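# Press the gauge pin on the magnet-marked fixture post

## Task

Find the post of the checking fixture that has a yellow magnet on it, press that post's gauge pin fully in and keep it there for one second (it may spring back out afterwards), without touching the other three pins and without moving the magnet.

## Robot and tools

Robot: two UR20-type arms, left_arm and right_arm, each with a Robotiq 2F-85 two-finger gripper and a wrist camera (cam_left_wrist, cam_right_wrist, both 896x504). Base frame of the left arm is at (+0.060, +0.928, 0) m in the scene frame, the right arm's at (-0.064, -0.817, 0) m, both nearly unrotated and upright. Scene frame: origin on the table top between the arms, +z up, +x out over the table, left_arm on the +y side (arm names do not match image sides).

Frames: each arm's reported end_effector_position (m), quat_wxyz and velocities are in that arm's own base frame. Offsets in commands are along the axes of that arm's current Hand target. Gripper axes: fingers point along +z, open and close along y; a camera block sticks out about 10 cm along +x. end_effector_position is the point between the closed pads; fingertips extend about 19 mm past it when closed, 6 mm when fully open.

execute_actions(actions, cameras): actions is a list of actions; each action is a table of up to 15 rows, one row per 1/30 s control step, and a short table repeats its last row to fill 15 steps (0.5 s). Each row is a single list of 18 numbers covering both arms, all in [-1, 1]: left dx, dy, dz, rx, ry, rz, gripper position, force_limit, speed, then the same nine for the right arm. dx..rz are an offset from that arm's Hand target at the action's start (not from the previous row); 1.0 = 0.6 m or 180 degrees; rx, ry, rz form one rotation vector. Sending the same offset again in a new action moves further. Six zeros re-command the current Hand target. Gripper position: +1 fully open (85 mm), about -0.8 pads touch, -1 closes until blocked. force_limit and speed (also -1..+1, both start at +1) set grip force and closing rate (about 20, 85, 150 mm/s at -1, 0, +1). Always resend the gripper numbers you want kept; a 0 is a real command. An empty actions list just returns state and images. cameras: names to include, [] for none, omitted for all.

move(target, speed, blend, stop_force, zero, blocking, cameras): straight-line path for each gripper. target is one 18-number row, as above, or a list of up to 15 such rows; every row is an offset from the Hand targets at the move's start, not from the previous row. speed in m/s, 0.002 to 0.5 (default 0.25), one value or one per target; rotation limited to twice that in rad/s. blend in m rounds corners in a list. stop_force in N (6 to 120, shared by both arms) ends an arm's path when its wrist sensor feels that much push against the motion; cannot be used with blocking=false, and is unreliable while the gripper rotates. zero (default true) re-zeroes moving arms first. Moves last at least 0.5 s and at most 10 s. The result line "move:" reports done, off_target, moving, held or fault, plus limits such as paced or held.

wait(seconds 0 to 10): lets time pass holding commands; useful for holding the pin in for a second. stop: brakes a running move. zoom_image(camera, region [x0,y0,x1,y1] pixels, max 504x504): closer view of the latest image. zero_wrist_force(arm): tares that arm's sensor. read_manual: licence text only. finished_scene(scene): ends the scene, irreversible; the goal must still hold.

Results: Hand target is the last commanded pose after clipping; next offsets count from it. The controller clips each step to within 150 mm and 16 degrees of the actual gripper, so big offsets may need several actions; the gripper may settle short and need the gap resent. Wrist force/torque are in the gripper's own axes, a push on a surface reads as force into the arm. Joint torques include the arm's own weight. object_status: 0 moving, 1 blocked opening, 2 blocked closing (gripping), 3 at requested position. position_measured counts: 3 open, 78 about 60 mm, 130 about 40 mm, 180 about 20 mm, 230 closed. "within noise" means the arm is still.

Cautions: pressing even slightly past a firm contact can trigger a fault (net force around 150 N or joint load limits: 678, 678, 398, 98.4, 98.4, 98.4 N m), stopping the arm for 10 s. Approach the pin slowly with a modest stop_force, press just enough to bottom it, hold about a second, then back off in the same reply. Avoid hitting the magnet, the other pins, or the other arm (the clearance check may block or fail to prevent contact). Don't swing paths near an arm's own base. Nothing may fall off the table. Motors heat when straining; MOTOR HOT warns, 85 °C brakes the arm.

Each tool is called as a command line: name --argument value for each argument, lists and objects as JSON in quotes; but a table of rows of numbers goes row by row, as --pt "numbers of a row", without its own name.

## Session

execute_actions --actions '[]'

Scene clock: 0.00 s.
left_arm: end_effector_position=(+1.6020, +0.5513, +0.3701) position_measured=3 object_status=3 end_effector_quat_wxyz=(-0.049, +0.940, +0.190, +0.279) | right_arm: end_effector_position=(+0.4481, +0.4679, +0.3319) position_measured=3 object_status=3 end_effector_quat_wxyz=(-0.272, +0.502, +0.649, +0.503)
Joint positions: left_arm=[0.193 -0.686 0.985 -2.439 -1.472 -3.319] | right_arm=[4.007 -1.969 -2.772 1.193 2.076 2.519]
Joint velocities: within noise
Joint torques (N m): no reading
Motor temperatures (°C): left_arm=[24 35 26 39 34 34] | right_arm=[28 36 36 37 34 38]
Wrist force (N): no reading
Wrist torque (N m): no reading
Wrist force, peak (N): no reading
Hand target: left_arm +1.6020, +0.5513, +0.3701; -0.049, +0.940, +0.190, +0.279 | right_arm +0.4481, +0.4679, +0.3319; -0.272, +0.502, +0.649, +0.503
Tool commands: left_gripper/position=+1.0 left_gripper/force_limit=+1.0 left_gripper/speed=+1.0 right_gripper/position=+1.0 right_gripper/force_limit=+1.0 right_gripper/speed=+1.0
camera_calibration:
cam_left_wrist: T_world_to_cam=[[0.280293, -0.958412, -0.0536799, 0.116052], [-0.933418, -0.259082, -0.248208, 1.75325], [0.223978, 0.119677, -0.967218, 0.0591769], [0, 0, 0, 1]] pos_world=[1.59073, 0.558378, 0.498636]
cam_right_wrist: T_world_to_cam=[[0.956599, -0.136766, 0.25732, -0.433429], [0.120666, -0.61786, -0.776974, 0.502416], [0.265252, 0.774302, -0.574541, -0.162497], [0, 0, 0, 1]] pos_world=[0.397096, 0.376966, 0.408533]

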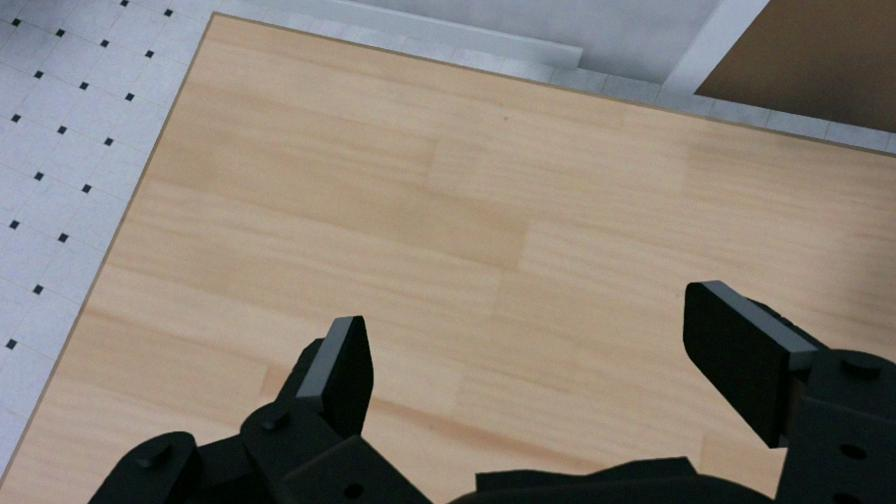

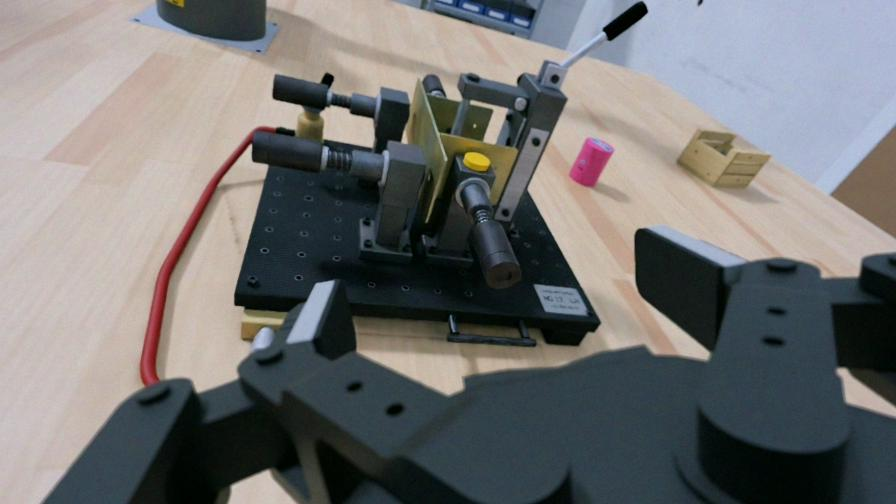

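zoom_image --camera "cam_right_wrist" --region '[360, 100, 640, 360]'

Scaled by 1.800 from the camera's 896x504 image, which has a finer 1280x720 frame.

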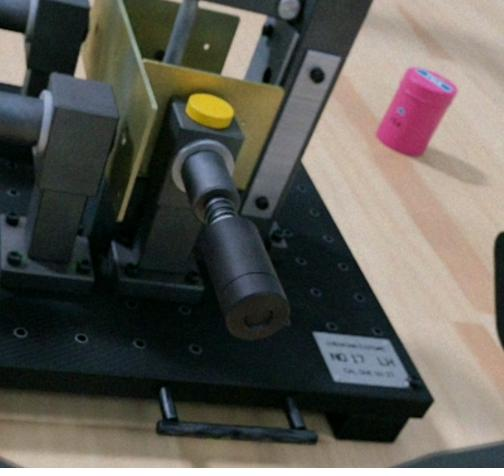

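move --target '[0,0,0,0,0,0,1,1,1,-0.087,0.231,0.038,0,0,0,-1,1,1]' --cameras '["cam_right_wrist"]'

zoom_image --camera "cam_right_wrist" --region '[150, 50, 550, 350]'

Scene clock: 1.83 s.
left_arm: end_effector_position=(+1.6020, +0.5513, +0.3701) position_measured=3 object_status=3 end_effector_quat_wxyz=(-0.049, +0.940, +0.190, +0.279) | right_arm: end_effector_position=(+0.5979, +0.4679, +0.3318) position_measured=234 object_status=3 end_effector_quat_wxyz=(-0.272, +0.502, +0.649, +0.503)
Joint positions: left_arm=[0.193 -0.686 0.985 -2.439 -1.472 -3.319] | right_arm=[3.781 -1.982 -2.573 0.938 2.281 2.402]
Joint velocities: within noise
Joint torques (N m): left_arm=[-1.19 -273.74 -105.53 -11.22 1.1 -0.75] | right_arm=[-12.99 84.48 39.56 4.48 7.06 -6.89]
Motor temperatures (°C): left_arm=[24 35 26 39 34 34] | right_arm=[28 36 36 37 34 38]
Wrist force (N): left_arm=[0.0 0.0 -0.2] | right_arm=[-0.2 -0.9 0.3]
Wrist torque (N m): left_arm=[0.00 0.00 -0.01] | right_arm=[-0.29 0.17 -0.15]
Wrist force, peak (N): left_arm=[0.4 -0.4 -0.3] | right_arm=[1.1 -2.7 -0.4]
Hand target: left_arm +1.6020, +0.5513, +0.3701; -0.049, +0.940, +0.190, +0.279 | right_arm +0.5980, +0.4679, +0.3318; -0.272, +0.502, +0.649, +0.503
Off the commanded pose: left_arm 0.000 m, 0 deg | right_arm 0.000 m, 0 deg.
move: done
camera_calibration:
cam_right_wrist: T_world_to_cam=[[0.9566, -0.136792, 0.257304, -0.576639], [0.120639, -0.617854, -0.776983, 0.484251], [0.265261, 0.774303, -0.574536, -0.20228], [0, 0, 0, 1]] pos_world=[0.54685, 0.376943, 0.408409]
Images, in order (width x height): cam_right_wrist 896x504.

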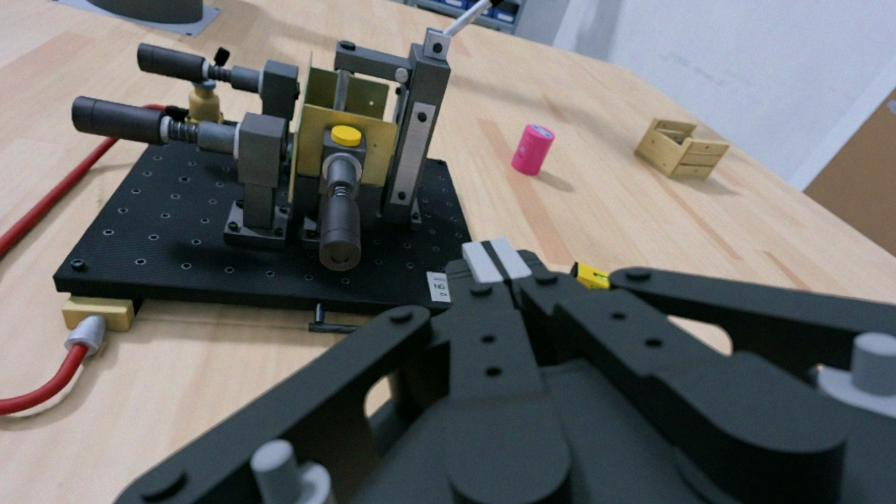

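Scaled by 1.260 from the camera's 896x504 image, which has a finer 1280x720 frame.

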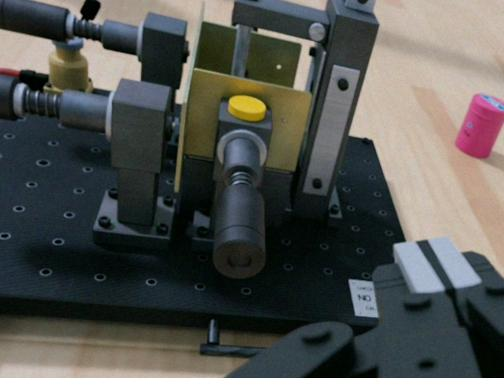

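move --target '[0,0,0,0,0,0,1,1,1,-0.1345,-0.162,0.3268,0.0375,0.0664,0.1187,-1,1,1]' --cameras '["cam_right_wrist"]'

zoom_image --camera "cam_right_wrist" --region '[250, 100, 650, 400]'

Scene clock: 4.40 s.
left_arm: end_effector_position=(+1.6020, +0.5513, +0.3701) position_measured=3 object_status=3 end_effector_quat_wxyz=(-0.049, +0.940, +0.190, +0.279) | right_arm: end_effector_position=(+0.5659, +0.6197, +0.1578) position_measured=234 object_status=3 end_effector_quat_wxyz=(-0.455, +0.542, +0.542, +0.454)
Joint positions: left_arm=[0.193 -0.686 0.985 -2.439 -1.472 -3.319] | right_arm=[3.935 -2.454 -2.399 1.468 2.334 2.973]
Joint velocities: within noise
Joint torques (N m): left_arm=[4.47 -279.97 -108.92 -11.71 2.44 0.32] | right_arm=[21.52 139.78 8.88 13.73 -3.17 5.4]
Motor temperatures (°C): left_arm=[24 35 26 39 34 34] | right_arm=[28 36 36 37 34 38]
Wrist force (N): left_arm=[0.1 -0.4 0.0] | right_arm=[-0.4 -0.8 -0.8]
Wrist torque (N m): left_arm=[-0.08 -0.01 -0.01] | right_arm=[-0.23 0.39 -0.30]
Wrist force, peak (N): left_arm=[-0.3 -0.1 -0.3] | right_arm=[-3.0 -0.9 2.6]
Hand target: left_arm +1.6020, +0.5513, +0.3701; -0.049, +0.940, +0.190, +0.279 | right_arm +0.5659, +0.6198, +0.1577; -0.455, +0.542, +0.541, +0.454
Off the commanded pose: left_arm 0.000 m, 0 deg | right_arm 0.000 m, 0 deg.
move: done
camera_calibration:
cam_right_wrist: T_world_to_cam=[[0.983838, -0.0979582, -0.149889, -0.455734], [-0.177994, -0.443811, -0.878265, 0.523847], [0.0195108, 0.89075, -0.454074, -0.363451], [0, 0, 0, 1]] pos_world=[0.548701, 0.51159, 0.226733]
Images, in order (width x height): cam_right_wrist 896x504.

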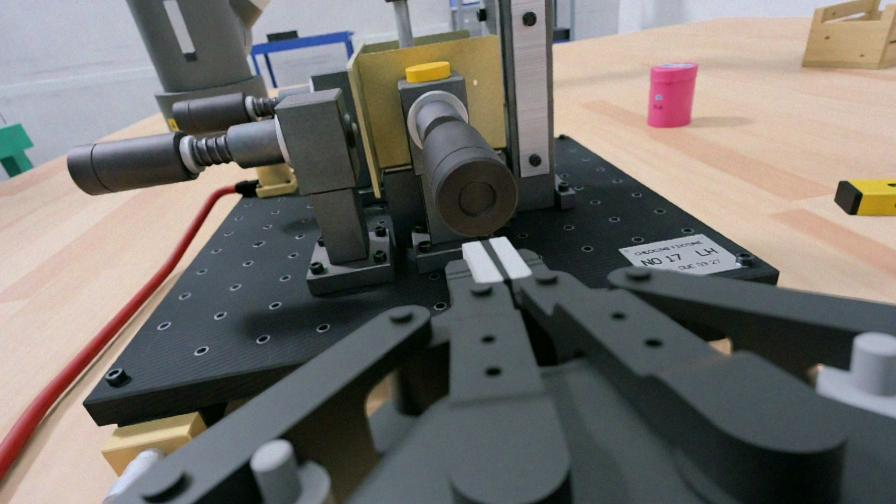

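Scaled by 1.260 from the camera's 896x504 image, which has a finer 1280x720 frame.

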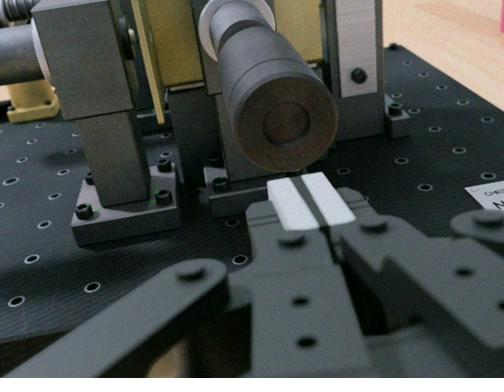

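move --target '[0,0,0,0,0,0,1,1,1,0.0182,0.0058,0.0645,0,0,0,-1,1,1]' --cameras '["cam_right_wrist"]' --speed 0.1 --stop_force 15

zoom_image --camera "cam_right_wrist" --region '[350, 50, 650, 300]'

Scene clock: 6.53 s.
left_arm: end_effector_position=(+1.6020, +0.5513, +0.3701) position_measured=3 object_status=3 end_effector_quat_wxyz=(-0.049, +0.940, +0.190, +0.279) | right_arm: end_effector_position=(+0.5694, +0.6598, +0.1617) position_measured=234 object_status=3 end_effector_quat_wxyz=(-0.455, +0.542, +0.541, +0.454)
Joint positions: left_arm=[0.193 -0.686 0.985 -2.439 -1.472 -3.319] | right_arm=[3.975 -2.443 -2.367 1.435 2.294 2.986]
Joint velocities: within noise
Joint torques (N m): left_arm=[7.49 -281.37 -108.46 -11.14 2.53 0.24] | right_arm=[21.81 189.27 9.96 1.52 -2.86 5.59]
Motor temperatures (°C): left_arm=[24 35 26 39 34 34] | right_arm=[28 36 36 37 34 38]
Wrist force (N): left_arm=[0.2 0.0 -0.1] | right_arm=[-0.5 -0.6 -0.8]
Wrist torque (N m): left_arm=[0.00 -0.03 0.00] | right_arm=[-0.12 0.39 -0.25]
Wrist force, peak (N): left_arm=[0.4 -0.2 -0.2] | right_arm=[-0.7 -1.3 -2.0]
Hand target: left_arm +1.6020, +0.5513, +0.3701; -0.049, +0.940, +0.190, +0.279 | right_arm +0.5694, +0.6598, +0.1617; -0.455, +0.542, +0.541, +0.454
Off the commanded pose: left_arm 0.000 m, 0 deg | right_arm 0.000 m, 0 deg.
move: done
camera_calibration:
cam_right_wrist: T_world_to_cam=[[0.983819, -0.097964, -0.150008, -0.454621], [-0.178101, -0.443727, -0.878286, 0.545725], [0.0194781, 0.890792, -0.453994, -0.397445], [0, 0, 0, 1]] pos_world=[0.5522, 0.551657, 0.230668]
Images, in order (width x height): cam_right_wrist 896x504.

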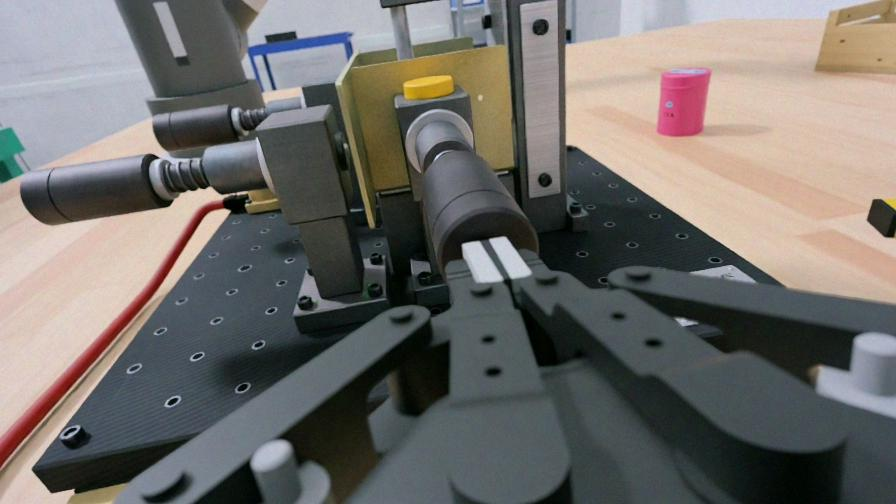

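Scaled by 1.680 from the camera's 896x504 image, which has a finer 1280x720 frame.

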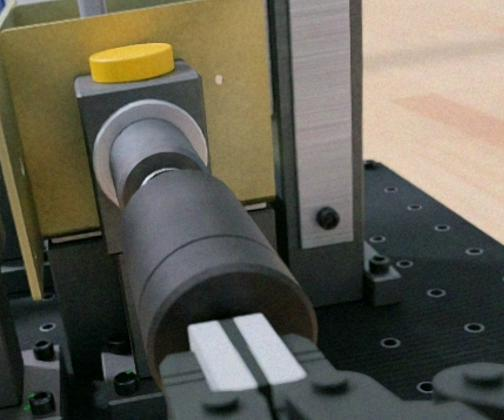

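move --target '[0,0,0,0,0,0,1,1,1,0.0131,0,0.0739,0,0,0,-1,1,1]' --cameras '["cam_right_wrist"]' --speed 0.015 --stop_force 45

zoom_image --camera "cam_right_wrist" --region '[350, 50, 650, 300]'

Scene clock: 9.43 s.
left_arm: end_effector_position=(+1.6020, +0.5513, +0.3701) position_measured=3 object_status=3 end_effector_quat_wxyz=(-0.049, +0.940, +0.190, +0.279) | right_arm: end_effector_position=(+0.5694, +0.6812, +0.1617) position_measured=234 object_status=3 end_effector_quat_wxyz=(-0.455, +0.542, +0.541, +0.454)
Joint positions: left_arm=[0.193 -0.686 0.985 -2.439 -1.472 -3.319] | right_arm=[3.998 -2.442 -2.351 1.421 2.272 2.993]
Joint velocities: within noise
Joint torques (N m): left_arm=[4.49 -279.98 -112.68 -11.21 4.15 1.17] | right_arm=[2.55 169.41 15.96 6.45 3.7 -7.22]
Motor temperatures (°C): left_arm=[24 35 26 39 34 34] | right_arm=[28 36 36 37 34 38]
Wrist force (N): left_arm=[0.1 0.1 -0.3] | right_arm=[-9.0 -7.8 -47.5]
Wrist torque (N m): left_arm=[0.02 -0.02 -0.01] | right_arm=[0.15 0.61 -0.31]
Wrist force, peak (N): left_arm=[0.1 0.5 -0.3] | right_arm=[-19.6 -8.8 -123.7]
Hand target: left_arm +1.6020, +0.5513, +0.3701; -0.049, +0.940, +0.190, +0.279 | right_arm +0.5694, +0.6811, +0.1617; -0.455, +0.542, +0.541, +0.454 (not the last commanded pose)
Off the commanded pose: left_arm 0.000 m, 0 deg | right_arm 0.024 m, 0 deg.
move: contact (right_arm)
camera_calibration:
cam_right_wrist: T_world_to_cam=[[0.983824, -0.0979372, -0.149999, -0.45253], [-0.17808, -0.443712, -0.878298, 0.555201], [0.0194619, 0.890802, -0.453975, -0.416439], [0, 0, 0, 1]] pos_world=[0.552184, 0.572994, 0.2307]
Images, in order (width x height): cam_right_wrist 896x504.

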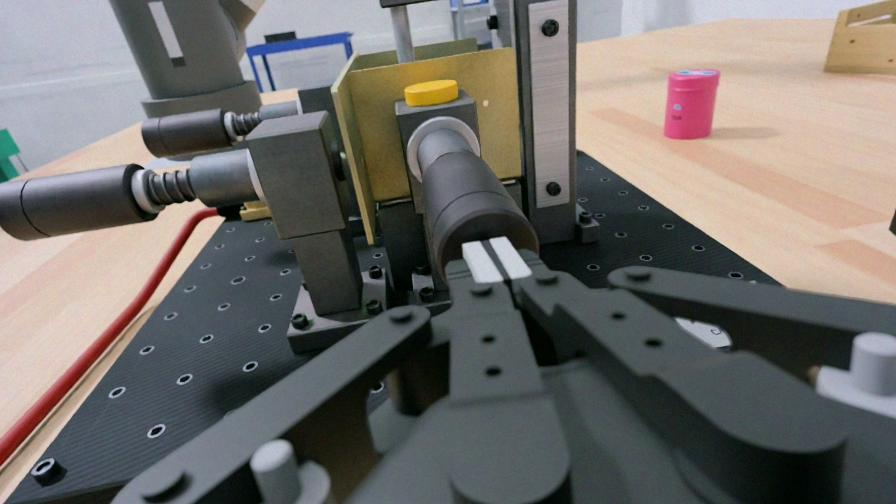

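Scaled by 1.680 from the camera's 896x504 image, which has a finer 1280x720 frame.

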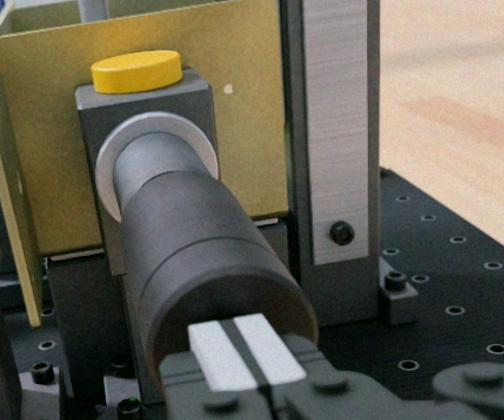

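move --target '[0,0,0,0,0,0,1,1,1,0.0001,0,0.0006,0,0,0,-1,1,1]' --cameras '[]' --speed 0.005

wait --seconds 1.2 --cameras '[]'

Scene clock: 10.57 s.
left_arm: end_effector_position=(+1.6020, +0.5513, +0.3701) position_measured=3 object_status=3 end_effector_quat_wxyz=(-0.049, +0.940, +0.190, +0.279) | right_arm: end_effector_position=(+0.5694, +0.6814, +0.1617) position_measured=234 object_status=3 end_effector_quat_wxyz=(-0.455, +0.542, +0.541, +0.454)
Joint positions: left_arm=[0.193 -0.686 0.985 -2.439 -1.472 -3.319] | right_arm=[3.998 -2.442 -2.351 1.421 2.272 2.993]
Joint velocities: within noise
Joint torques (N m): left_arm=[4.94 -277.54 -111.07 -10.67 3.68 1.73] | right_arm=[63.33 164.94 58.85 -3.72 -6.09 2.42]
Motor temperatures (°C): left_arm=[24 35 26 39 34 34] | right_arm=[28 36 36 37 34 38]
Wrist force (N): left_arm=[0.2 0.0 -0.1] | right_arm=[-13.6 -9.4 -80.8]
Wrist torque (N m): left_arm=[0.00 -0.04 -0.01] | right_arm=[0.18 0.75 -0.32]
Wrist force, peak (N): left_arm=[0.5 -0.2 -0.3] | right_arm=[-13.6 -9.4 -80.8]
Hand target: left_arm +1.6020, +0.5513, +0.3701; -0.049, +0.940, +0.190, +0.279 | right_arm +0.5694, +0.6815, +0.1617; -0.455, +0.542, +0.541, +0.454
Off the commanded pose: left_arm 0.000 m, 0 deg | right_arm 0.000 m, 0 deg.
move: done
No camera images: "cameras" was empty.

Scene clock: 11.77 s.
left_arm: end_effector_position=(+1.6020, +0.5513, +0.3701) position_measured=3 object_status=3 end_effector_quat_wxyz=(-0.049, +0.940, +0.190, +0.279) | right_arm: end_effector_position=(+0.5694, +0.6815, +0.1617) position_measured=234 object_status=3 end_effector_quat_wxyz=(-0.455, +0.542, +0.541, +0.454)
Joint positions: left_arm=[0.193 -0.686 0.985 -2.439 -1.472 -3.319] | right_arm=[3.998 -2.442 -2.351 1.421 2.272 2.993]
Joint velocities: within noise
Joint torques (N m): left_arm=[10.55 -282.17 -113.27 -11.59 3.89 1.18] | right_arm=[77.65 167.55 69.6 -5.94 -6.22 5.66]
Motor temperatures (°C): left_arm=[24 35 26 39 34 34] | right_arm=[28 36 36 37 34 38]
Wrist force (N): left_arm=[-0.3 0.1 -0.1] | right_arm=[-20.4 -10.6 -108.6]
Wrist torque (N m): left_arm=[0.01 0.05 0.00] | right_arm=[0.26 0.90 -0.33]
Wrist force, peak (N): left_arm=[0.2 -0.5 -0.2] | right_arm=[-20.4 -10.6 -108.6]
Hand target: left_arm +1.6020, +0.5513, +0.3701; -0.049, +0.940, +0.190, +0.279 | right_arm +0.5694, +0.6815, +0.1617; -0.455, +0.542, +0.541, +0.454
Tool commands: left_gripper/position=+1.0 left_gripper/force_limit=+1.0 left_gripper/speed=+1.0 right_gripper/position=-1.0 right_gripper/force_limit=+1.0 right_gripper/speed=+1.0
Off the commanded pose: left_arm 0.000 m, 0 deg | right_arm 0.000 m, 0 deg.
wait: 1.20 s; at rest by 0.17 s
No camera images: "cameras" was empty.

move --target '[0,0,0,0,0,0,1,1,1,-0.0087,0,-0.0493,0,0,0,-1,1,1]' --cameras '["cam_right_wrist"]' --speed 0.06

finished_scene --scene 2

Scene clock: 12.77 s.
left_arm: end_effector_position=(+1.6020, +0.5513, +0.3701) position_measured=3 object_status=3 end_effector_quat_wxyz=(-0.049, +0.940, +0.190, +0.279) | right_arm: end_effector_position=(+0.5694, +0.6517, +0.1617) position_measured=234 object_status=3 end_effector_quat_wxyz=(-0.455, +0.542, +0.541, +0.454)
Joint positions: left_arm=[0.193 -0.686 0.985 -2.439 -1.472 -3.319] | right_arm=[3.967 -2.444 -2.373 1.44 2.303 2.983]
Joint velocities: within noise
Joint torques (N m): left_arm=[5.4 -284.53 -114.41 -11.46 4.2 2.32] | right_arm=[-19.4 142.67 -17.28 12.59 5.48 -6.25]
Motor temperatures (°C): left_arm=[24 35 26 39 34 34] | right_arm=[28 36 36 37 34 38]
Wrist force (N): left_arm=[0.0 0.0 0.1] | right_arm=[0.0 -0.6 -0.5]
Wrist torque (N m): left_arm=[0.01 0.00 -0.01] | right_arm=[-0.13 0.31 -0.26]
Wrist force, peak (N): left_arm=[-0.1 -0.5 0.0] | right_arm=[-20.5 -10.8 -109.5]
Hand target: left_arm +1.6020, +0.5513, +0.3701; -0.049, +0.940, +0.190, +0.279 | right_arm +0.5694, +0.6515, +0.1617; -0.455, +0.542, +0.541, +0.454
Off the commanded pose: left_arm 0.000 m, 0 deg | right_arm 0.000 m, 0 deg.
move: done
camera_calibration:
cam_right_wrist: T_world_to_cam=[[0.983822, -0.0979398, -0.150006, -0.455404], [-0.178088, -0.443722, -0.878291, 0.542123], [0.0194589, 0.890797, -0.453985, -0.390189], [0, 0, 0, 1]] pos_world=[0.552175, 0.543529, 0.230689]
Images, in order (width x height): cam_right_wrist 896x504.

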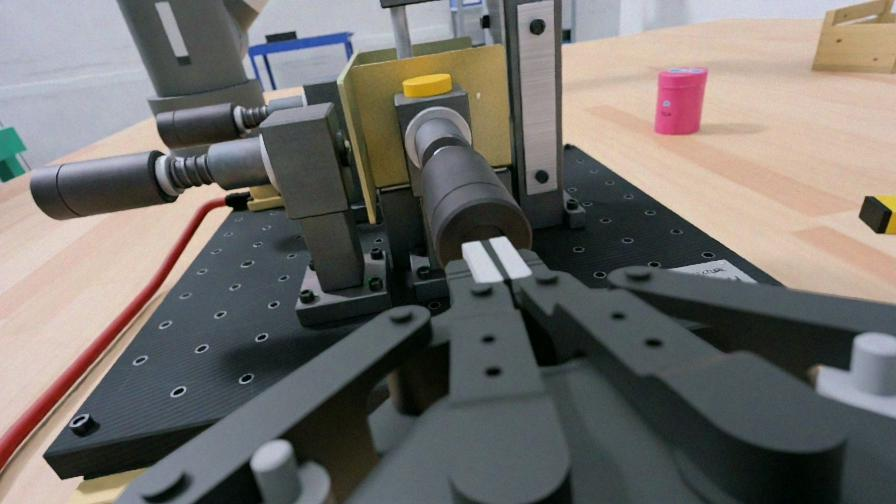

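The scene is finished: the task was done.


## Next scene

The same job, from a new start.

execute_actions --actions '[]'

Scene clock: 0.00 s.
left_arm: end_effector_position=(+0.3071, -0.4220, +0.1602) position_measured=3 object_status=3 end_effector_quat_wxyz=(+0.066, +0.956, -0.074, +0.275) | right_arm: end_effector_position=(+0.4900, -0.3027, +0.2369) position_measured=3 object_status=3 end_effector_quat_wxyz=(+0.548, -0.467, -0.511, -0.471)
Joint positions: left_arm=[-1.763 -1.739 2.857 -2.766 -1.003 1.555] | right_arm=[2.511 -2.074 -2.06 -2.212 2.389 -0.015]
Joint velocities: within noise
Joint torques (N m): no reading
Motor temperatures (°C): left_arm=[24 35 26 38 34 33] | right_arm=[28 35 35 36 33 38]
Wrist force (N): no reading
Wrist torque (N m): no reading
Wrist force, peak (N): no reading
Hand target: left_arm +0.3071, -0.4220, +0.1602; +0.066, +0.956, -0.074, +0.275 | right_arm +0.4900, -0.3027, +0.2369; +0.548, -0.467, -0.511, -0.471
Tool commands: left_gripper/position=+1.0 left_gripper/force_limit=+1.0 left_gripper/speed=+1.0 right_gripper/position=+1.0 right_gripper/force_limit=+1.0 right_gripper/speed=+1.0
camera_calibration:
cam_left_wrist: T_world_to_cam=[[-0.28582, -0.958098, 0.0188461, -0.302738], [-0.929608, 0.272438, -0.248207, 0.463446], [0.232673, -0.088462, -0.968524, 0.172418], [0, 0, 0, 1]] pos_world=[0.304177, -0.40106, 0.287727]
cam_right_wrist: T_world_to_cam=[[0.978975, 0.0561564, -0.196097, -0.399582], [-0.174547, -0.266833, -0.947805, 0.238781], [-0.10555, 0.962105, -0.251421, 0.530503], [0, 0, 0, 1]] pos_world=[0.488854, -0.424245, 0.281341]

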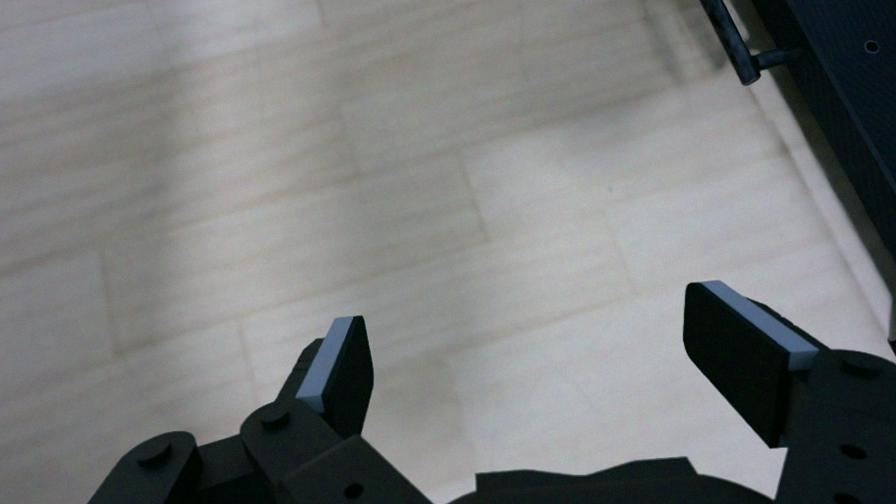

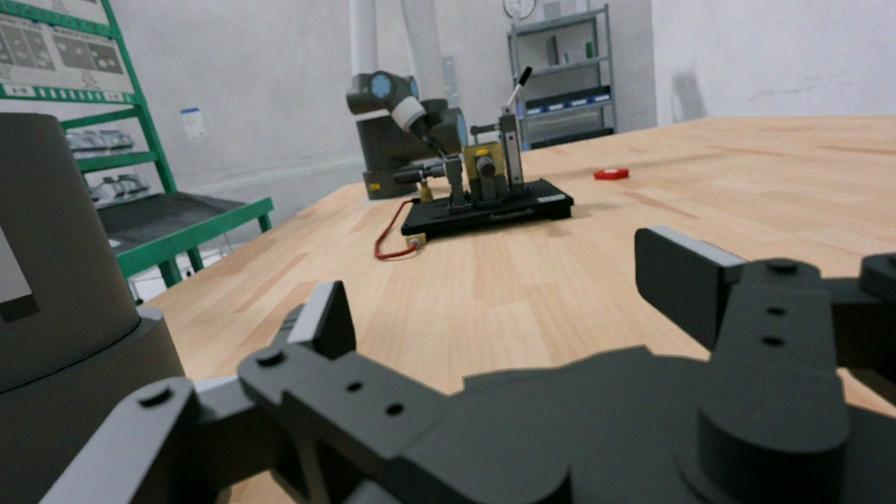

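zoom_image --camera "cam_right_wrist" --region '[370, 50, 610, 270]'

Scaled by 2.100 from the camera's 896x504 image, which has a finer 1280x720 frame.

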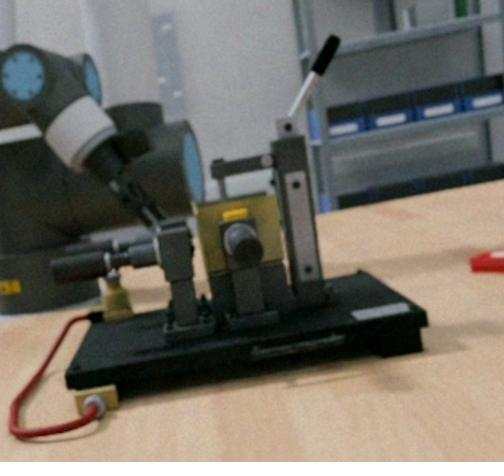

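move --target '[0,0,0,0,0,0,1,1,1,0.147,0.055,0.503,-0.038,-0.124,-0.01,-1,1,1]' --cameras '["cam_right_wrist"]'

zoom_image --camera "cam_right_wrist" --region '[250, 0, 650, 300]'

Scene clock: 3.83 s.
left_arm: end_effector_position=(+0.3071, -0.4220, +0.1602) position_measured=3 object_status=3 end_effector_quat_wxyz=(+0.066, +0.956, -0.074, +0.275) | right_arm: end_effector_position=(+0.4895, -0.0028, +0.3369) position_measured=234 object_status=3 end_effector_quat_wxyz=(-0.402, +0.572, +0.586, +0.409)
Joint positions: left_arm=[-1.763 -1.739 2.857 -2.766 -1.003 1.555] | right_arm=[2.915 -1.512 -2.508 -1.253 2.728 0.95]
Joint velocities: within noise
Joint torques (N m): left_arm=[6.43 -12.75 -58.02 -8.58 3.87 0.05] | right_arm=[18.73 64.81 53.71 10.63 0.97 6.13]
Motor temperatures (°C): left_arm=[24 35 26 38 34 33] | right_arm=[28 35 35 36 33 38]
Wrist force (N): left_arm=[0.0 0.1 0.0] | right_arm=[-0.1 -0.2 1.3]
Wrist torque (N m): left_arm=[0.01 0.00 0.00] | right_arm=[0.30 0.27 -0.11]
Wrist force, peak (N): left_arm=[0.0 0.6 0.4] | right_arm=[2.6 -0.1 3.8]
Hand target: left_arm +0.3071, -0.4220, +0.1602; +0.066, +0.956, -0.074, +0.275 | right_arm +0.4895, -0.0028, +0.3369; -0.402, +0.572, +0.586, +0.409
Off the commanded pose: left_arm 0.000 m, 0 deg | right_arm 0.000 m, 0 deg.
move: done
camera_calibration:
cam_right_wrist: T_world_to_cam=[[0.987393, -0.112519, -0.111329, -0.429506], [-0.156537, -0.589854, -0.792192, 0.351339], [0.023469, 0.799632, -0.600031, 0.320875], [0, 0, 0, 1]] pos_world=[0.471558, -0.0976707, 0.423046]
Images, in order (width x height): cam_right_wrist 896x504.

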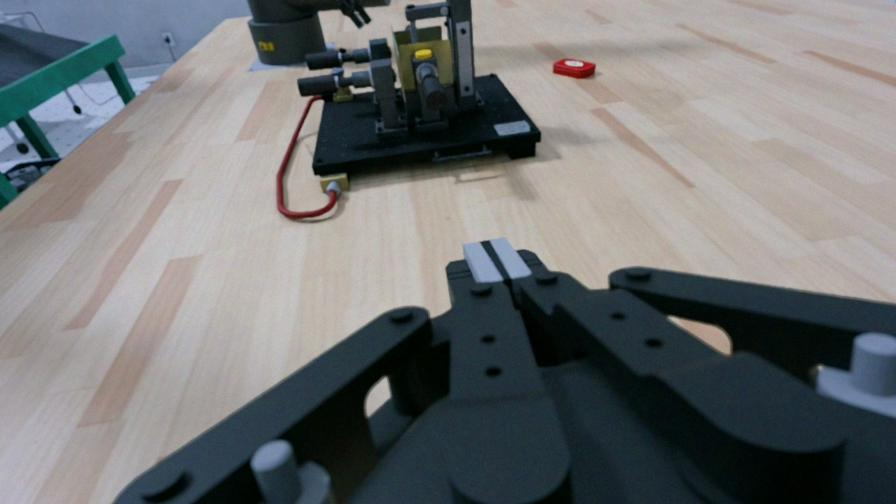

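Scaled by 1.260 from the camera's 896x504 image, which has a finer 1280x720 frame.

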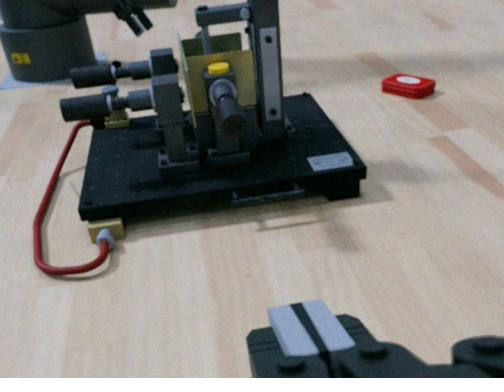

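move --target '[0,0,0,0,0,0,1,1,1,0.160,-0.092,0.865,0,0,0,-1,1,1]' --cameras '["cam_right_wrist"]'

zoom_image --camera "cam_right_wrist" --region '[350, 0, 750, 300]'

Scene clock: 6.97 s.
left_arm: end_effector_position=(+0.3071, -0.4220, +0.1602) position_measured=3 object_status=3 end_effector_quat_wxyz=(+0.066, +0.956, -0.074, +0.275) | right_arm: end_effector_position=(+0.4310, +0.5172, +0.2492) position_measured=234 object_status=3 end_effector_quat_wxyz=(-0.402, +0.572, +0.586, +0.409)
Joint positions: left_arm=[-1.763 -1.739 2.857 -2.766 -1.003 1.555] | right_arm=[4.012 -2.197 -2.711 1.323 2.224 2.841]
Joint velocities: within noise
Joint torques (N m): left_arm=[7.21 -8.93 -62.44 -8.91 3.99 -1.03] | right_arm=[29.17 88.81 7.2 13.93 -0.99 7.14]
Motor temperatures (°C): left_arm=[24 35 26 38 34 33] | right_arm=[28 35 35 36 33 38]
Wrist force (N): left_arm=[-0.3 0.1 0.2] | right_arm=[-0.7 0.4 1.0]
Wrist torque (N m): left_arm=[0.01 0.04 0.00] | right_arm=[0.38 0.14 -0.01]
Wrist force, peak (N): left_arm=[-0.2 0.4 0.7] | right_arm=[-0.3 -0.1 4.0]
Hand target: left_arm +0.3071, -0.4220, +0.1602; +0.066, +0.956, -0.074, +0.275 | right_arm +0.4310, +0.5173, +0.2491; -0.402, +0.572, +0.586, +0.409
Off the commanded pose: left_arm 0.000 m, 0 deg | right_arm 0.000 m, 0 deg.
move: done
camera_calibration:
cam_right_wrist: T_world_to_cam=[[0.987389, -0.11257, -0.111312, -0.322959], [-0.156557, -0.589941, -0.792123, 0.579481], [0.0235017, 0.799561, -0.600126, -0.146155], [0, 0, 0, 1]] pos_world=[0.413043, 0.422365, 0.33536]
Images, in order (width x height): cam_right_wrist 896x504.

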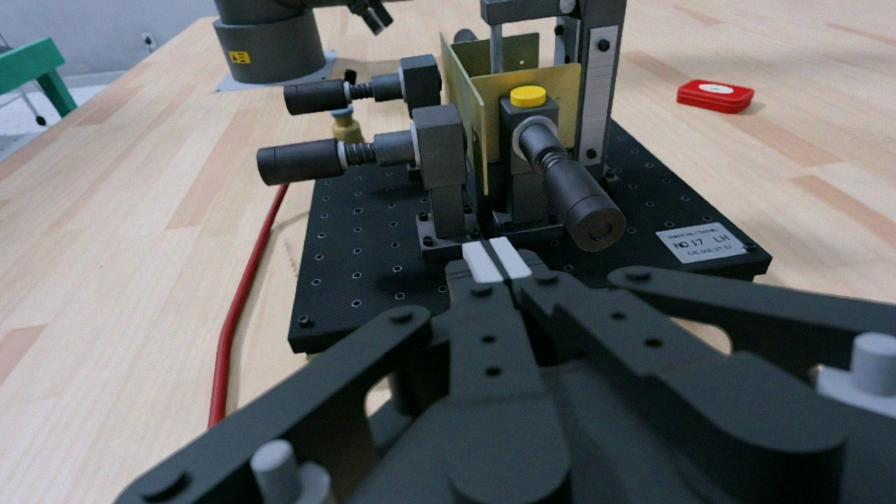

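Scaled by 1.260 from the camera's 896x504 image, which has a finer 1280x720 frame.

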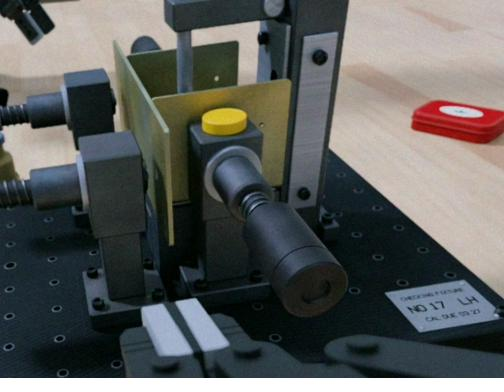

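move --target '[0,0,0,0,0,0,1,1,1,-0.092,0.1483,0.1737,0,0.0556,0,-1,1,1]' --cameras '["cam_right_wrist"]'

zoom_image --camera "cam_right_wrist" --region '[350, 50, 650, 300]'

Scene clock: 8.67 s.
left_arm: end_effector_position=(+0.3071, -0.4220, +0.1602) position_measured=3 object_status=3 end_effector_quat_wxyz=(+0.066, +0.956, -0.074, +0.275) | right_arm: end_effector_position=(+0.5208, +0.5972, +0.1635) position_measured=234 object_status=3 end_effector_quat_wxyz=(-0.452, +0.535, +0.548, +0.458)
Joint positions: left_arm=[-1.763 -1.739 2.857 -2.766 -1.003 1.555] | right_arm=[3.961 -2.462 -2.468 1.551 2.314 2.961]
Joint velocities: within noise
Joint torques (N m): left_arm=[11.61 -10.34 -62.33 -7.68 3.66 -0.33] | right_arm=[-21.12 130.08 0.94 12.58 6.36 3.34]
Motor temperatures (°C): left_arm=[24 35 26 38 34 33] | right_arm=[28 35 35 36 33 38]
Wrist force (N): left_arm=[-0.3 0.2 0.1] | right_arm=[0.7 -0.3 -0.2]
Wrist torque (N m): left_arm=[0.03 0.05 0.00] | right_arm=[-0.03 -0.09 -0.15]
Wrist force, peak (N): left_arm=[-0.3 0.0 0.5] | right_arm=[-2.0 1.2 2.4]
Hand target: left_arm +0.3071, -0.4220, +0.1602; +0.066, +0.956, -0.074, +0.275 | right_arm +0.5208, +0.5973, +0.1634; -0.452, +0.535, +0.548, +0.458
Off the commanded pose: left_arm 0.000 m, 0 deg | right_arm 0.000 m, 0 deg.
move: done
camera_calibration:
cam_right_wrist: T_world_to_cam=[[0.987515, -0.0882243, -0.130501, -0.423571], [-0.156263, -0.443994, -0.882299, 0.500271], [0.0198984, 0.891676, -0.452237, -0.340996], [0, 0, 0, 1]] pos_world=[0.503242, 0.488806, 0.231901]
Images, in order (width x height): cam_right_wrist 896x504.

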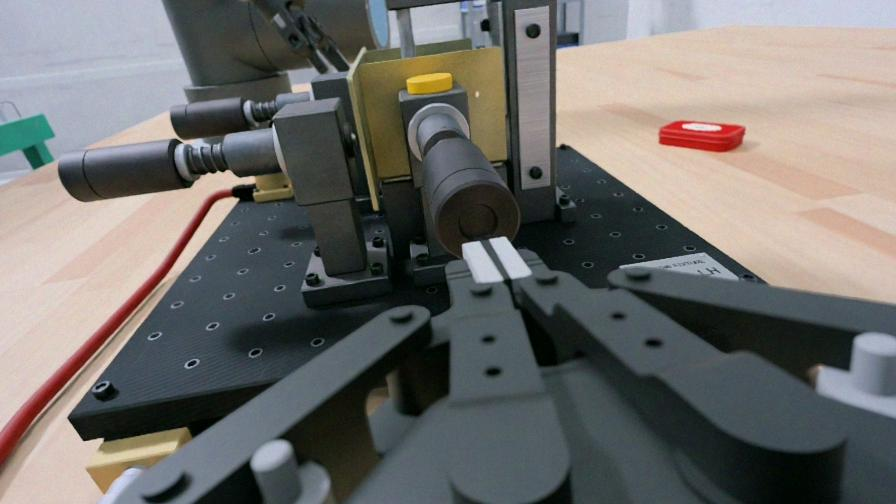

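Scaled by 1.680 from the camera's 896x504 image, which has a finer 1280x720 frame.

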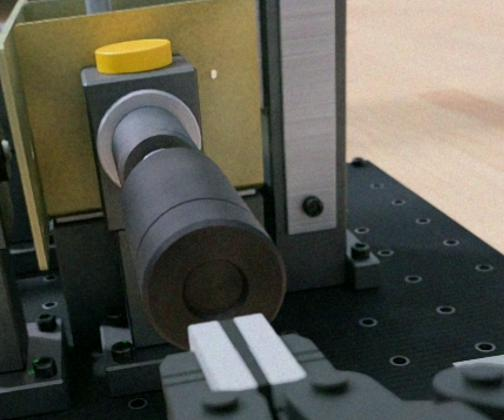

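move --target '[0,0,0,0,0,0,1,1,1,0.0093,0,0.0525,0,0,0,-1,1,1]' --cameras '["cam_right_wrist"]' --speed 0.1 --stop_force 15

move --target '[0,0,0,0,0,0,1,1,1,0.0131,0,0.0739,0,0,0,-1,1,1]' --cameras '["cam_right_wrist"]' --speed 0.008 --stop_force 50

Scene clock: 10.63 s.
left_arm: end_effector_position=(+0.3071, -0.4220, +0.1602) position_measured=3 object_status=3 end_effector_quat_wxyz=(+0.066, +0.956, -0.074, +0.275) | right_arm: end_effector_position=(+0.5205, +0.6293, +0.1634) position_measured=234 object_status=3 end_effector_quat_wxyz=(-0.452, +0.535, +0.548, +0.458)
Joint positions: left_arm=[-1.763 -1.739 2.857 -2.766 -1.003 1.555] | right_arm=[4 -2.456 -2.445 1.531 2.276 2.973]
Joint velocities: within noise
Joint torques (N m): left_arm=[6.57 -5.74 -60.47 -7.53 3.33 -1.35] | right_arm=[23.8 177.8 2.92 2 -3.04 6.07]
Motor temperatures (°C): left_arm=[24 35 26 38 34 33] | right_arm=[28 35 35 36 33 38]
Wrist force (N): left_arm=[0.0 -0.1 0.6] | right_arm=[-1.8 -2.8 -6.7]
Wrist torque (N m): left_arm=[-0.03 0.00 0.00] | right_arm=[-0.06 0.09 -0.12]
Wrist force, peak (N): left_arm=[-0.1 0.1 0.8] | right_arm=[-0.7 -2.5 -7.0]
Hand target: left_arm +0.3071, -0.4220, +0.1602; +0.066, +0.956, -0.074, +0.275 | right_arm +0.5205, +0.6293, +0.1634; -0.452, +0.535, +0.548, +0.458
Off the commanded pose: left_arm 0.000 m, 0 deg | right_arm 0.000 m, 0 deg.
move: done
camera_calibration:
cam_right_wrist: T_world_to_cam=[[0.987512, -0.0882191, -0.130529, -0.42053], [-0.156283, -0.443849, -0.882368, 0.514398], [0.0199063, 0.891749, -0.452093, -0.369682], [0, 0, 0, 1]] pos_world=[0.503029, 0.520879, 0.231866]
Images, in order (width x height): cam_right_wrist 896x504.

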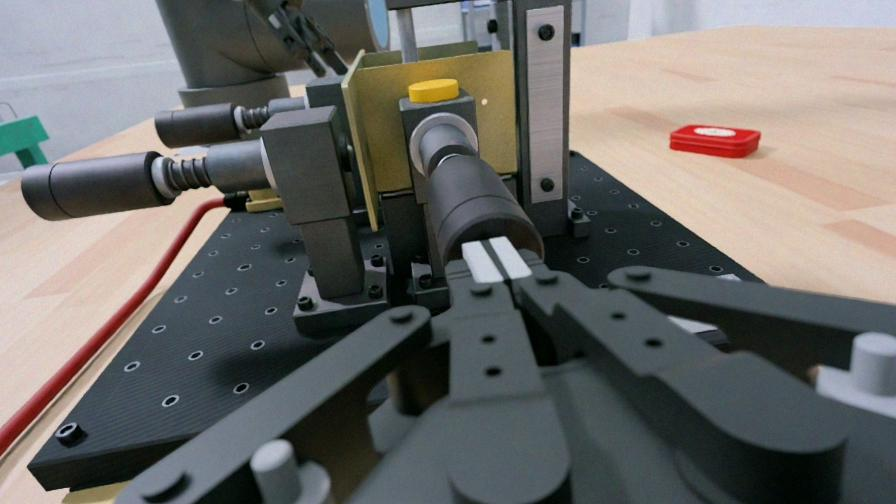

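Scene clock: 14.10 s.
left_arm: end_effector_position=(+0.3071, -0.4220, +0.1602) position_measured=3 object_status=3 end_effector_quat_wxyz=(+0.066, +0.956, -0.074, +0.275) | right_arm: end_effector_position=(+0.5203, +0.6493, +0.1635) position_measured=234 object_status=3 end_effector_quat_wxyz=(-0.452, +0.535, +0.548, +0.458)
Joint positions: left_arm=[-1.763 -1.739 2.857 -2.766 -1.003 1.555] | right_arm=[4.023 -2.452 -2.43 1.517 2.254 2.98]
Joint velocities: within noise
Joint torques (N m): left_arm=[8.24 -7.59 -67.62 -7.53 4.23 -0.7] | right_arm=[15.11 159.81 17.2 3.08 3.52 -5.97]
Motor temperatures (°C): left_arm=[24 35 26 38 34 33] | right_arm=[28 35 35 36 33 38]
Wrist force (N): left_arm=[-0.1 0.2 0.3] | right_arm=[-14.4 -9.1 -65.1]
Wrist torque (N m): left_arm=[0.03 0.02 0.00] | right_arm=[0.10 0.35 -0.13]
Wrist force, peak (N): left_arm=[-0.1 0.7 0.4] | right_arm=[-18.6 -7.5 -99.0]
Hand target: left_arm +0.3071, -0.4220, +0.1602; +0.066, +0.956, -0.074, +0.275 | right_arm +0.5203, +0.6493, +0.1635; -0.452, +0.535, +0.548, +0.458 (not the last commanded pose)
Off the commanded pose: left_arm 0.000 m, 0 deg | right_arm 0.025 m, 0 deg.
move: contact (right_arm)
camera_calibration:
cam_right_wrist: T_world_to_cam=[[0.987503, -0.0882275, -0.130587, -0.41853], [-0.156338, -0.443835, -0.882366, 0.523311], [0.0198897, 0.891755, -0.452082, -0.387458], [0, 0, 0, 1]] pos_world=[0.502819, 0.540855, 0.231934]
Images, in order (width x height): cam_right_wrist 896x504.

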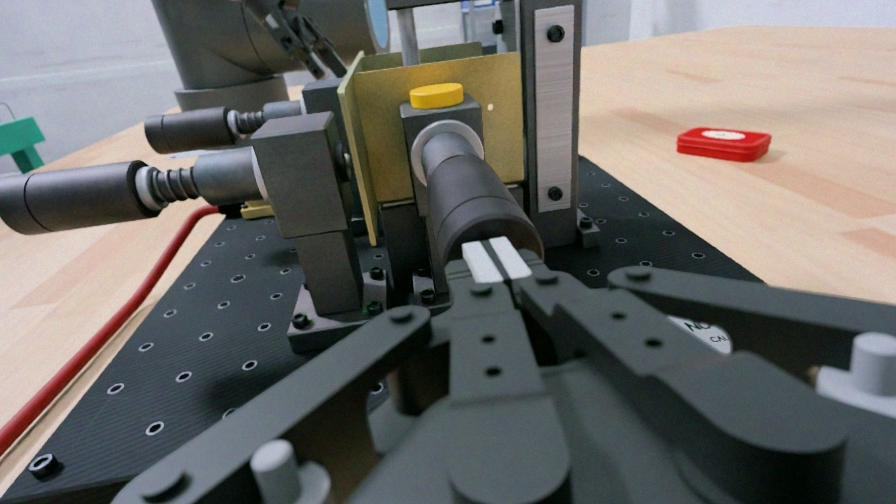

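move --target '[0,0,0,0,0,0,1,1,1,0.0001,0,0.0003,0,0,0,-1,1,1]' --cameras '[]' --speed 0.005

wait --seconds 1.2 --cameras '[]'

move --target '[0,0,0,0,0,0,1,1,1,-0.0087,0,-0.0493,0,0,0,-1,1,1]' --cameras '["cam_right_wrist"]' --speed 0.06

Scene clock: 15.07 s.
left_arm: end_effector_position=(+0.3071, -0.4220, +0.1602) position_measured=3 object_status=3 end_effector_quat_wxyz=(+0.066, +0.956, -0.074, +0.275) | right_arm: end_effector_position=(+0.5203, +0.6494, +0.1635) position_measured=234 object_status=3 end_effector_quat_wxyz=(-0.452, +0.535, +0.548, +0.458)
Joint positions: left_arm=[-1.763 -1.739 2.857 -2.766 -1.003 1.555] | right_arm=[4.023 -2.452 -2.43 1.517 2.254 2.98]
Joint velocities: within noise
Joint torques (N m): left_arm=[10.07 -6.94 -66.81 -8.07 4.09 -0.3] | right_arm=[60.58 177.35 42.05 -3.63 -5.33 -2.46]
Motor temperatures (°C): left_arm=[24 35 26 38 34 33] | right_arm=[28 35 35 36 33 38]
Wrist force (N): left_arm=[0.0 0.5 0.1] | right_arm=[-13.7 -8.3 -73.4]
Wrist torque (N m): left_arm=[0.08 0.01 0.00] | right_arm=[0.11 0.38 -0.13]
Wrist force, peak (N): left_arm=[0.3 0.5 0.4] | right_arm=[-13.7 -8.3 -73.4]
Hand target: left_arm +0.3071, -0.4220, +0.1602; +0.066, +0.956, -0.074, +0.275 | right_arm +0.5203, +0.6495, +0.1635; -0.452, +0.535, +0.548, +0.458
Off the commanded pose: left_arm 0.000 m, 0 deg | right_arm 0.000 m, 0 deg.
move: done
No camera images: "cameras" was empty.

Scene clock: 16.27 s.
left_arm: end_effector_position=(+0.3071, -0.4220, +0.1602) position_measured=3 object_status=3 end_effector_quat_wxyz=(+0.066, +0.956, -0.074, +0.275) | right_arm: end_effector_position=(+0.5203, +0.6495, +0.1635) position_measured=234 object_status=3 end_effector_quat_wxyz=(-0.452, +0.535, +0.548, +0.458)
Joint positions: left_arm=[-1.763 -1.739 2.857 -2.766 -1.003 1.555] | right_arm=[4.023 -2.452 -2.43 1.516 2.254 2.98]
Joint velocities: within noise
Joint torques (N m): left_arm=[12.22 -1.77 -68.05 -9.02 4.04 -1.09] | right_arm=[68.92 183.85 53.85 -4.03 -4.55 4.49]
Motor temperatures (°C): left_arm=[24 35 26 38 34 33] | right_arm=[28 35 35 36 33 38]
Wrist force (N): left_arm=[0.1 0.3 0.3] | right_arm=[-20.4 -9.4 -93.0]
Wrist torque (N m): left_arm=[0.04 -0.03 0.00] | right_arm=[0.12 0.41 -0.13]
Wrist force, peak (N): left_arm=[-0.2 0.3 0.6] | right_arm=[-20.5 -9.5 -93.0]
Hand target: left_arm +0.3071, -0.4220, +0.1602; +0.066, +0.956, -0.074, +0.275 | right_arm +0.5203, +0.6495, +0.1635; -0.452, +0.535, +0.548, +0.458
Tool commands: left_gripper/position=+1.0 left_gripper/force_limit=+1.0 left_gripper/speed=+1.0 right_gripper/position=-1.0 right_gripper/force_limit=+1.0 right_gripper/speed=+1.0
Off the commanded pose: left_arm 0.000 m, 0 deg | right_arm 0.000 m, 0 deg.
wait: 1.20 s; at rest by 0.17 s
No camera images: "cameras" was empty.

Scene clock: 17.17 s.
left_arm: end_effector_position=(+0.3071, -0.4220, +0.1602) position_measured=3 object_status=3 end_effector_quat_wxyz=(+0.066, +0.956, -0.074, +0.275) | right_arm: end_effector_position=(+0.5206, +0.6196, +0.1635) position_measured=234 object_status=3 end_effector_quat_wxyz=(-0.452, +0.535, +0.548, +0.458)
Joint positions: left_arm=[-1.763 -1.739 2.857 -2.766 -1.003 1.555] | right_arm=[3.989 -2.458 -2.452 1.537 2.287 2.97]
Joint velocities: within noise
Joint torques (N m): left_arm=[11.24 -3.94 -70.2 -9 4.27 -1.1] | right_arm=[-20.31 136.35 -22.03 12.19 7.65 -7.59]
Motor temperatures (°C): left_arm=[24 35 26 38 34 33] | right_arm=[28 35 35 36 33 38]
Wrist force (N): left_arm=[-0.1 0.2 0.4] | right_arm=[0.2 -0.7 0.0]
Wrist torque (N m): left_arm=[0.01 0.02 0.00] | right_arm=[-0.07 0.03 -0.12]
Wrist force, peak (N): left_arm=[0.0 0.5 0.5] | right_arm=[-19.9 -9.3 -93.6]
Hand target: left_arm +0.3071, -0.4220, +0.1602; +0.066, +0.956, -0.074, +0.275 | right_arm +0.5206, +0.6194, +0.1635; -0.452, +0.535, +0.548, +0.458
Off the commanded pose: left_arm 0.000 m, 0 deg | right_arm 0.000 m, 0 deg.
move: done
camera_calibration:
cam_right_wrist: T_world_to_cam=[[0.987511, -0.0882261, -0.130533, -0.421443], [-0.156289, -0.443849, -0.882367, 0.510128], [0.019911, 0.891748, -0.452094, -0.36099], [0, 0, 0, 1]] pos_world=[0.503094, 0.511149, 0.231907]
Images, in order (width x height): cam_right_wrist 896x504.

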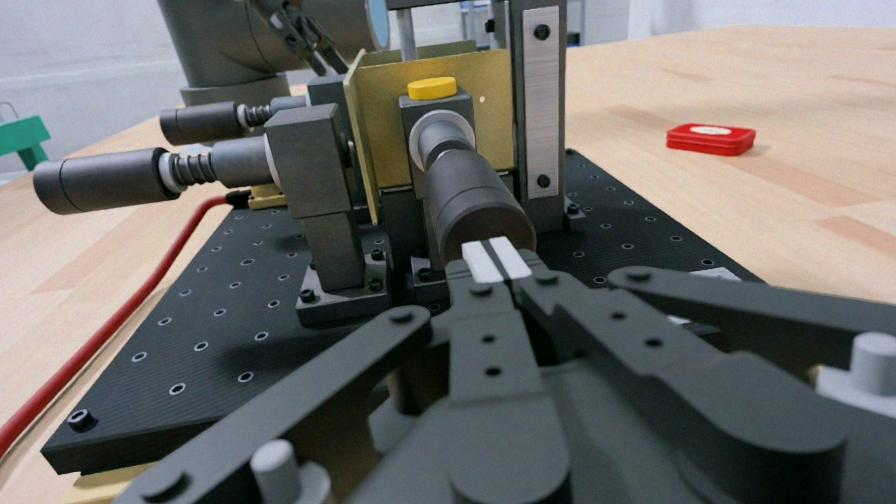

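finished_scene --scene 3

The scene is finished: the task was done.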